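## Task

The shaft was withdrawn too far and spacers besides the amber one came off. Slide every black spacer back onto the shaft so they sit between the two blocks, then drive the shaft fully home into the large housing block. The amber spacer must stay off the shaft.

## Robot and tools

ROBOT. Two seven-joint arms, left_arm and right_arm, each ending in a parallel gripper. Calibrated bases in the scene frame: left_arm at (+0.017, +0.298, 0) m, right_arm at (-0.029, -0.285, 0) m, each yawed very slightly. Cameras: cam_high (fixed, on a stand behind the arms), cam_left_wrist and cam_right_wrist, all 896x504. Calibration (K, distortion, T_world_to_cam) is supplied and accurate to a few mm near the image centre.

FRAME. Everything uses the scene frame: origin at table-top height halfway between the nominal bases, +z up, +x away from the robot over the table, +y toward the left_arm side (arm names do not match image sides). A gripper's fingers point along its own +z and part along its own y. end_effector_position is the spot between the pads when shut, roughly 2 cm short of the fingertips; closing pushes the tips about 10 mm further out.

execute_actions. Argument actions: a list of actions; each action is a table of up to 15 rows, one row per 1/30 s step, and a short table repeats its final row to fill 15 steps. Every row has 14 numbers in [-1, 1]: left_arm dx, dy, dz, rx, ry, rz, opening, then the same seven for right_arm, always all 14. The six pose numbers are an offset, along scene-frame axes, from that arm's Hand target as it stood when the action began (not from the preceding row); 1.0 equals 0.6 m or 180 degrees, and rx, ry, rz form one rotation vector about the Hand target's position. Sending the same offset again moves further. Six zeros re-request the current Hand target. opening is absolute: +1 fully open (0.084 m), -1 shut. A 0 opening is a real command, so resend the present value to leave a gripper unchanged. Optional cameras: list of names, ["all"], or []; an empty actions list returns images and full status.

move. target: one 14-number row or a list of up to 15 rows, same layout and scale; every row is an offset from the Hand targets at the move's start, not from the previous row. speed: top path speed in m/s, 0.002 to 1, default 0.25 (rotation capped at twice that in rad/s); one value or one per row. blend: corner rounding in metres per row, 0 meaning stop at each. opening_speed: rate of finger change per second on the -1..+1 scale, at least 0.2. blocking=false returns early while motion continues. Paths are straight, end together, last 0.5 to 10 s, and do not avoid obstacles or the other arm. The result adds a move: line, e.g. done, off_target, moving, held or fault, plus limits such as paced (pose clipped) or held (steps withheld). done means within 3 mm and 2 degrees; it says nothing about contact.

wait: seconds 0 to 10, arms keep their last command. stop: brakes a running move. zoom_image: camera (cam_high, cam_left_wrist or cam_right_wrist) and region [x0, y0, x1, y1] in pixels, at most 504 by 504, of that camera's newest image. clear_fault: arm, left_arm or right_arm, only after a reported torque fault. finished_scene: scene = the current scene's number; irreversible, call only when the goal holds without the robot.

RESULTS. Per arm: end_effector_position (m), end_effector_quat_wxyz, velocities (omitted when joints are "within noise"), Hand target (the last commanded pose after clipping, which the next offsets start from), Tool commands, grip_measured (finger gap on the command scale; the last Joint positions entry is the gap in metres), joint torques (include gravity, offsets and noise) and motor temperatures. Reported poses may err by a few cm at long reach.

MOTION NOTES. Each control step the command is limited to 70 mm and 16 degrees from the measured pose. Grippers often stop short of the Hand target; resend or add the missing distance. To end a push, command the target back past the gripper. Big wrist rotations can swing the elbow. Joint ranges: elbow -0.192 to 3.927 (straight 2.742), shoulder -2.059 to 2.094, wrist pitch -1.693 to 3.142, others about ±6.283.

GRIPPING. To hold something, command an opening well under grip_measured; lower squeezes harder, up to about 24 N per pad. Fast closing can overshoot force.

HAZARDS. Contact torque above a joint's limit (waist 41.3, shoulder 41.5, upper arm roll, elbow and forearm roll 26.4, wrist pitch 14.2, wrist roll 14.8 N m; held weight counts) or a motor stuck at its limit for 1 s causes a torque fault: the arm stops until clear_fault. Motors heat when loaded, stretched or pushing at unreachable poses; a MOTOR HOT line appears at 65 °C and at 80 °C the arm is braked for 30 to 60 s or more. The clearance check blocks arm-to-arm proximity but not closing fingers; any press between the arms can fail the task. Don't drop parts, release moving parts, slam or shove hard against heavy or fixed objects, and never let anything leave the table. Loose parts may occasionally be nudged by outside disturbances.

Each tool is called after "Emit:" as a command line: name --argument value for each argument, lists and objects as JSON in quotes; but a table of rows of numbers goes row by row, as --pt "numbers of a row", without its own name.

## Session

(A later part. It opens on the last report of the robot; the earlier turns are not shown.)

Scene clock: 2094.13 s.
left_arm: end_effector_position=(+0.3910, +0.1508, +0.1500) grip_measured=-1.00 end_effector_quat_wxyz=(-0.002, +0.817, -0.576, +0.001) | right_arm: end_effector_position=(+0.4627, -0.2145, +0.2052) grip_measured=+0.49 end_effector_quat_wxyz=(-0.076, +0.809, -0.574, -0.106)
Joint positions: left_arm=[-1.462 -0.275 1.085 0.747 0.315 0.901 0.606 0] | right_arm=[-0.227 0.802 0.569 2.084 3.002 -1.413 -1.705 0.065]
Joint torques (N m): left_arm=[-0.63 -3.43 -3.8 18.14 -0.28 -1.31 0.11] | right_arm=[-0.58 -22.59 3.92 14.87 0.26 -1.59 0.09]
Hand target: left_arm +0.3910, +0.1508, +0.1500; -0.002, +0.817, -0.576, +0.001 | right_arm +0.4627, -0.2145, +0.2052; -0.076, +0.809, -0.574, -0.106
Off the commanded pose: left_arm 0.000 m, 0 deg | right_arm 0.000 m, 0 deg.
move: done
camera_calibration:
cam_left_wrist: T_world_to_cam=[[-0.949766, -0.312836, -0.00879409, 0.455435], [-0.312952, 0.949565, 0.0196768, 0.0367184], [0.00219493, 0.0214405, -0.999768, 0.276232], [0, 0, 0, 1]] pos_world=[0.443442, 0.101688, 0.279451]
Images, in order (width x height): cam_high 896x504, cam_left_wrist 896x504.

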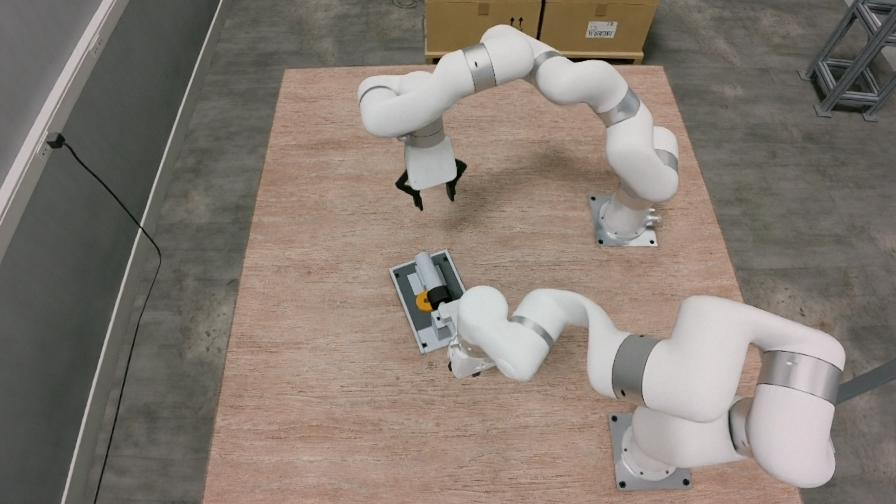

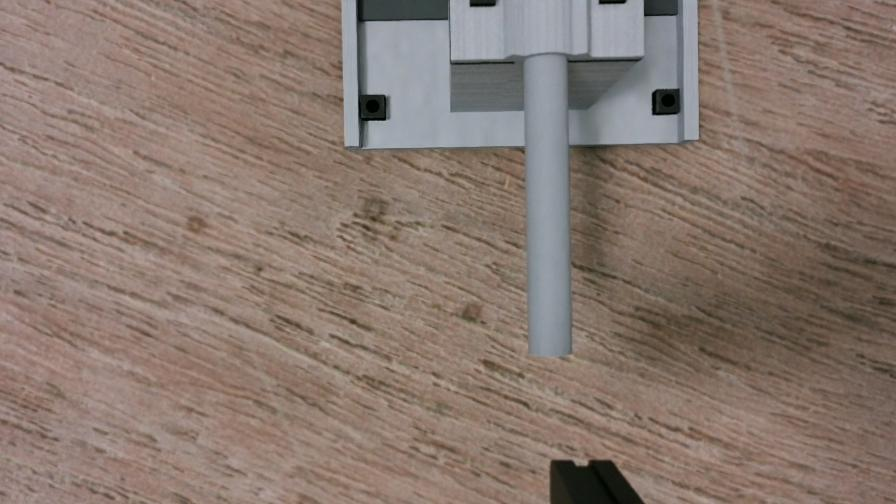

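Emit:
move --pt "0 0 -0.13 0 0 0 -1 0 0 0 0 0 0 0.5" --pt "0.0083 -0.0236 -0.13 0 0 0 -1 0 0 0 0 0 0 0.5" --pt "0.022 -0.0629 -0.13 0 0 0 -1 0 0 0 0 0 0 0.5" --speed '[0.15,0.04,0.03]' --blend '[0.001,0.005,0]' --cameras '["cam_high","cam_left_wrist"]'

Emit:
zoom_image --camera "cam_high" --region '[390, 240, 530, 400]'

Scene clock: 2114.30 s.
left_arm: end_effector_position=(+0.4042, +0.1130, +0.0720) grip_measured=-1.00 end_effector_quat_wxyz=(-0.002, +0.817, -0.576, +0.001) | right_arm: end_effector_position=(+0.4627, -0.2145, +0.2052) grip_measured=+0.49 end_effector_quat_wxyz=(-0.076, +0.809, -0.574, -0.106)
Joint positions: left_arm=[-1.494 0.25 1.07 0.768 -0.35 0.674 1.038 0] | right_arm=[-0.227 0.802 0.569 2.084 3.002 -1.413 -1.705 0.065]
Joint torques (N m): left_arm=[0.88 -9.51 3.39 16.73 -0.29 -1.3 0.24] | right_arm=[-0.52 -22.48 3.96 14.76 0.22 -1.68 0.11]
Hand target: left_arm +0.4042, +0.1130, +0.0720; -0.002, +0.817, -0.576, +0.001 | right_arm +0.4627, -0.2145, +0.2052; -0.076, +0.809, -0.574, -0.106
Off the commanded pose: left_arm 0.000 m, 0 deg | right_arm 0.000 m, 0 deg.
move: done
camera_calibration:
cam_left_wrist: T_world_to_cam=[[-0.949766, -0.312836, -0.00879409, 0.455492], [-0.312952, 0.949565, 0.0196768, 0.0781827], [0.00219493, 0.0214405, -0.999768, 0.19903], [0, 0, 0, 1]] pos_world=[0.456642, 0.0639875, 0.201451]
Images, in order (width x height): cam_high 896x504, cam_left_wrist 896x504.

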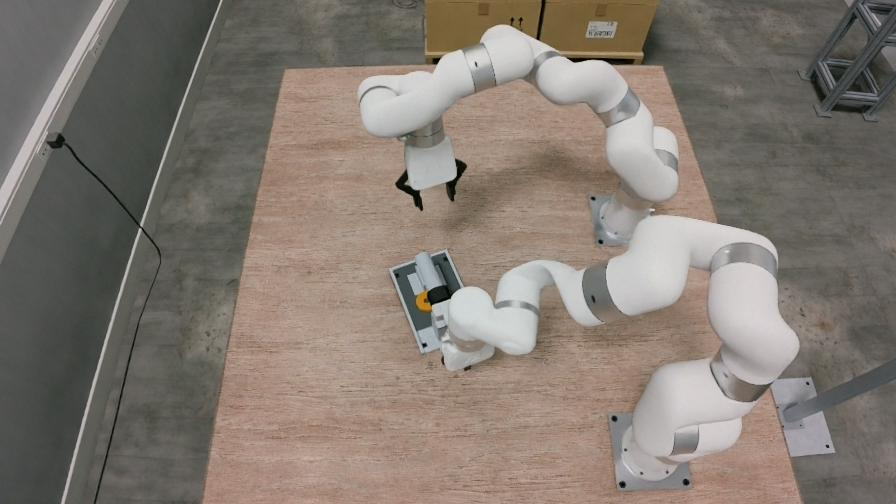

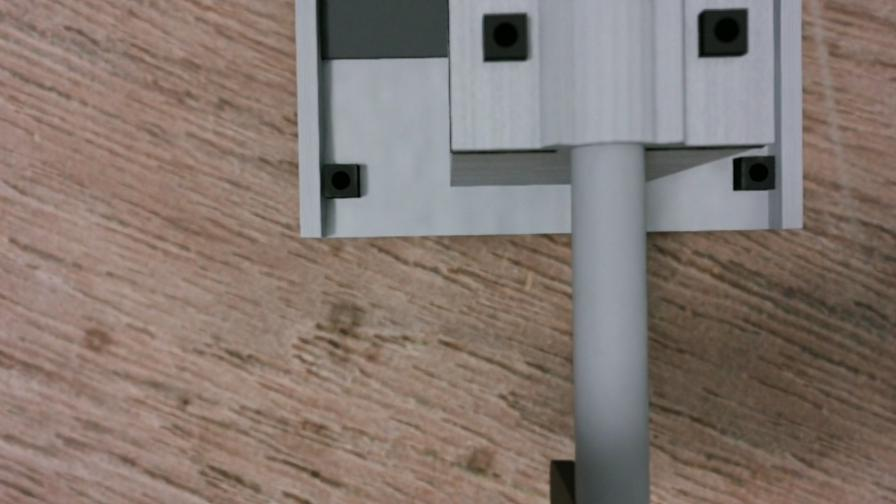

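Scaled by 3.150 from the camera's 896x504 image, which has a finer 1280x720 frame.

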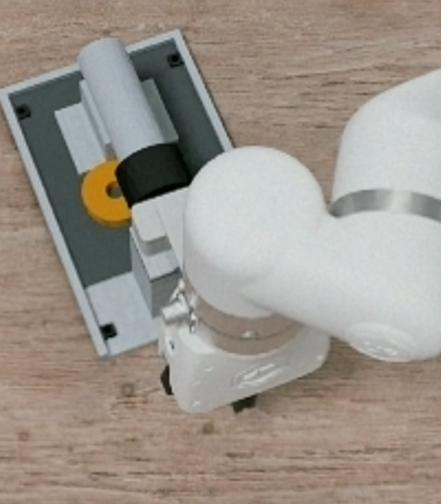

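Emit:
move --target '[0.0138,-0.0393,0,0,0,0,-1,0,0,0,0,0,0,0.5]' --speed 0.03 --cameras '["cam_high","cam_left_wrist"]'

Emit:
zoom_image --camera "cam_high" --region '[390, 240, 530, 400]'

Scene clock: 2121.20 s.
left_arm: end_effector_position=(+0.4124, +0.0898, +0.0718) grip_measured=-1.00 end_effector_quat_wxyz=(-0.002, +0.818, -0.576, +0.000) | right_arm: end_effector_position=(+0.4627, -0.2145, +0.2052) grip_measured=+0.49 end_effector_quat_wxyz=(-0.076, +0.809, -0.574, -0.106)
Joint positions: left_arm=[-1.462 0.317 1.008 0.839 -0.412 0.708 1.041 0] | right_arm=[-0.227 0.802 0.569 2.084 3.002 -1.413 -1.705 0.065]
Joint torques (N m): left_arm=[-9.76 -14.81 -4.76 31.97 -2.75 -4.54 0.11] | right_arm=[-0.38 -22.53 3.83 14.86 0.32 -1.63 0.05]
Hand target: left_arm +0.4125, +0.0894, +0.0720; -0.002, +0.817, -0.576, +0.001 | right_arm +0.4627, -0.2145, +0.2052; -0.076, +0.809, -0.574, -0.106
Off the commanded pose: left_arm 0.000 m, 0 deg | right_arm 0.000 m, 0 deg.
move: done
camera_calibration:
cam_left_wrist: T_world_to_cam=[[-0.949602, -0.313352, -0.00823028, 0.455913], [-0.313456, 0.949388, 0.0201814, 0.103048], [0.00148986, 0.0217441, -0.999762, 0.199626], [0, 0, 0, 1]] pos_world=[0.464939, 0.0406879, 0.201252]
Images, in order (width x height): cam_high 896x504, cam_left_wrist 896x504.

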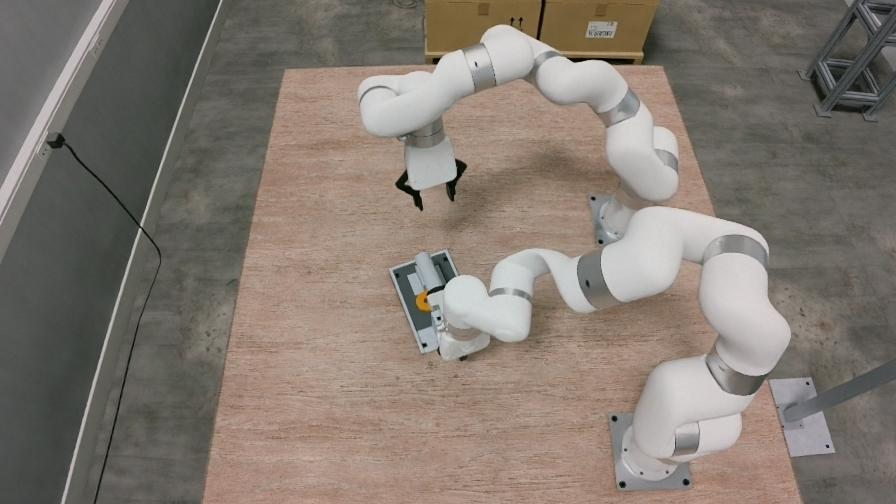

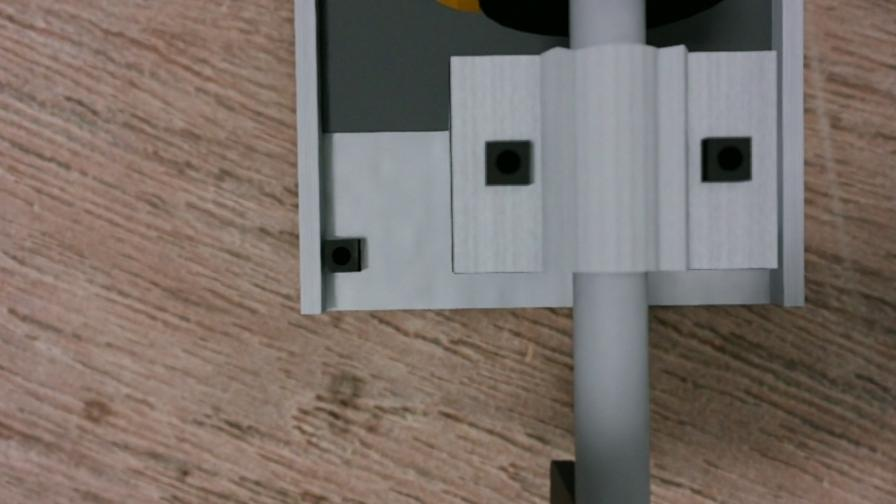

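Scaled by 3.150 from the camera's 896x504 image, which has a finer 1280x720 frame.

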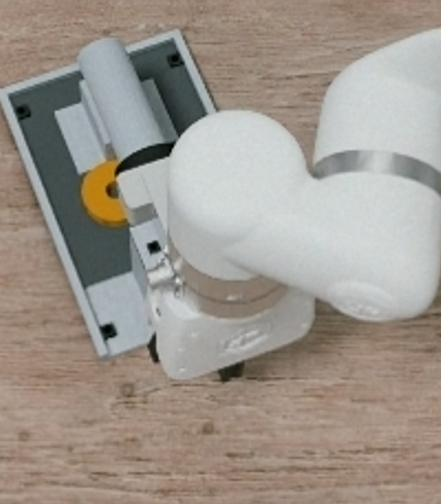

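Emit:
move --target '[0.00055,-0.00157,0,0,0,0,-1,0,0,0,0,0,0,0.5]' --speed 0.02 --cameras '[]'

Scene clock: 2128.63 s.
left_arm: end_effector_position=(+0.4126, +0.0888, +0.0717) grip_measured=-1.00 end_effector_quat_wxyz=(-0.002, +0.818, -0.576, +0.000) | right_arm: end_effector_position=(+0.4627, -0.2145, +0.2052) grip_measured=+0.49 end_effector_quat_wxyz=(-0.076, +0.809, -0.574, -0.106)
Joint positions: left_arm=[-1.461 0.319 1.006 0.842 -0.414 0.709 1.041 0] | right_arm=[-0.227 0.802 0.569 2.084 3.002 -1.413 -1.705 0.065]
Joint torques (N m): left_arm=[-17.04 -17.44 -12.38 41.17 -4.36 -6.13 -0.03] | right_arm=[-0.19 -22.35 3.9 14.7 0.22 -1.64 0.06]
Motor temperatures (°C): left_arm=[33 42 46 47 40 40 38] | right_arm=[36 39 38 41 35 36 37]
Hand target: left_arm +0.4128, +0.0885, +0.0720; -0.002, +0.817, -0.576, +0.001 | right_arm +0.4627, -0.2145, +0.2052; -0.076, +0.809, -0.574, -0.106
Off the commanded pose: left_arm 0.000 m, 0 deg | right_arm 0.000 m, 0 deg.
move: done
No camera images: "cameras" was empty.

Emit:
move --pt "-0.014 0.04 0 0 0 0 -1 0 0 0 0 0 0 0.5" --pt "-0.05 0.12 0.2 0 0 0 -1 0 0 0 0 0 0 0.5" --speed '[0.06,0.2]' --blend '[0.01,0]' --cameras '["cam_high","cam_left_wrist"]'

Emit:
zoom_image --camera "cam_high" --region '[390, 240, 500, 370]'

Scene clock: 2145.77 s.
left_arm: end_effector_position=(+0.3828, +0.1605, +0.1920) grip_measured=-1.00 end_effector_quat_wxyz=(-0.002, +0.817, -0.576, +0.001) | right_arm: end_effector_position=(+0.4627, -0.2145, +0.2052) grip_measured=+0.49 end_effector_quat_wxyz=(-0.076, +0.809, -0.574, -0.106)
Joint positions: left_arm=[-1.425 -0.443 1.005 0.787 0.428 1.075 0.518 0] | right_arm=[-0.227 0.802 0.569 2.084 3.002 -1.413 -1.705 0.065]
Joint torques (N m): left_arm=[1.28 -3.03 -6.3 18.01 0.24 -1.43 -0.16] | right_arm=[-0.13 -22.28 3.83 14.79 0.29 -1.7 0.07]
Hand target: left_arm +0.3828, +0.1605, +0.1920; -0.002, +0.817, -0.576, +0.001 | right_arm +0.4627, -0.2145, +0.2052; -0.076, +0.809, -0.574, -0.106
Off the commanded pose: left_arm 0.000 m, 0 deg | right_arm 0.000 m, 0 deg.
move: done
camera_calibration:
cam_left_wrist: T_world_to_cam=[[-0.949767, -0.312837, -0.00869912, 0.45102], [-0.312951, 0.949565, 0.0197081, 0.0241066], [0.00209494, 0.0214405, -0.999768, 0.317976], [0, 0, 0, 1]] pos_world=[0.435241, 0.111388, 0.321351]
Images, in order (width x height): cam_high 896x504, cam_left_wrist 896x504.

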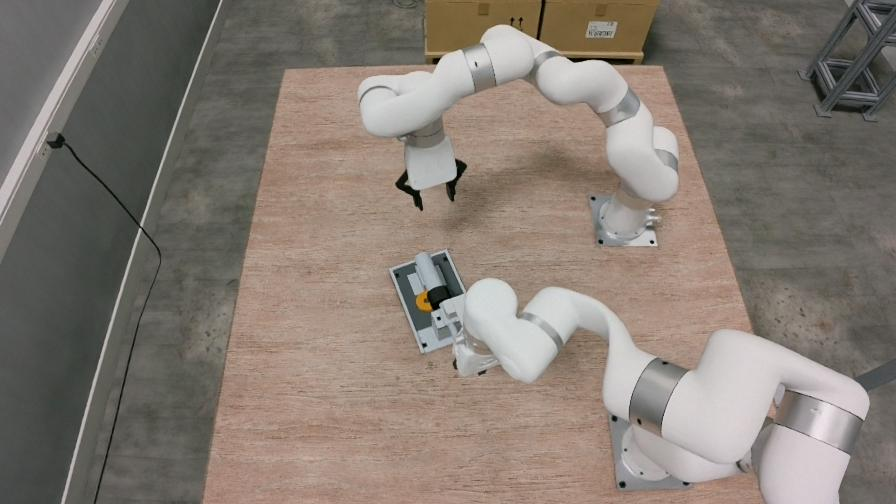

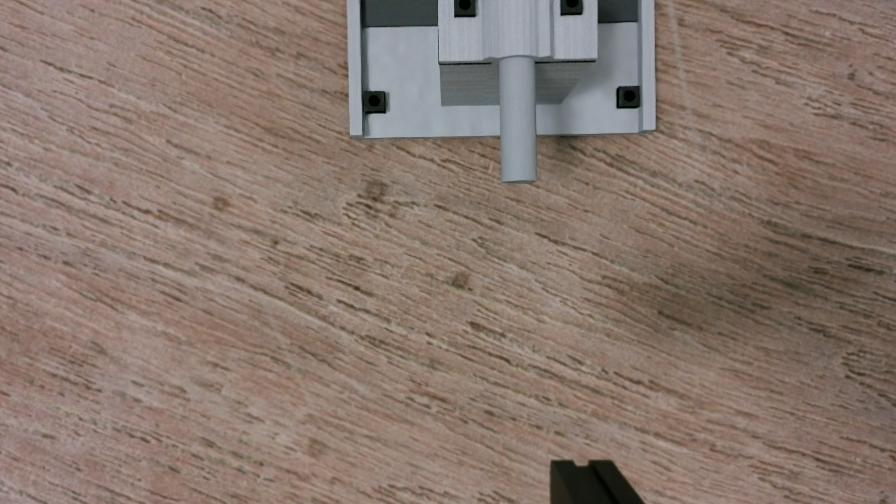

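Scaled by 3.877 from the camera's 896x504 image, which has a finer 1280x720 frame.

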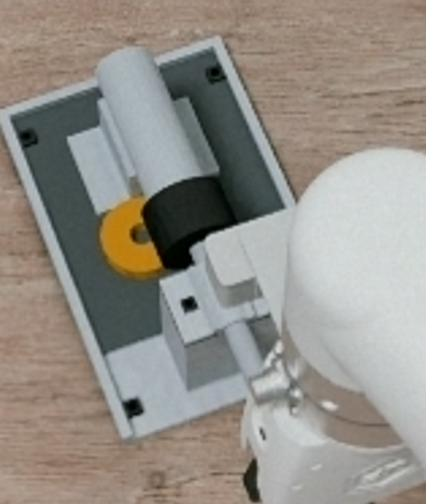

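Emit:
finished_scene --scene 2

The scene is finished: the task was done.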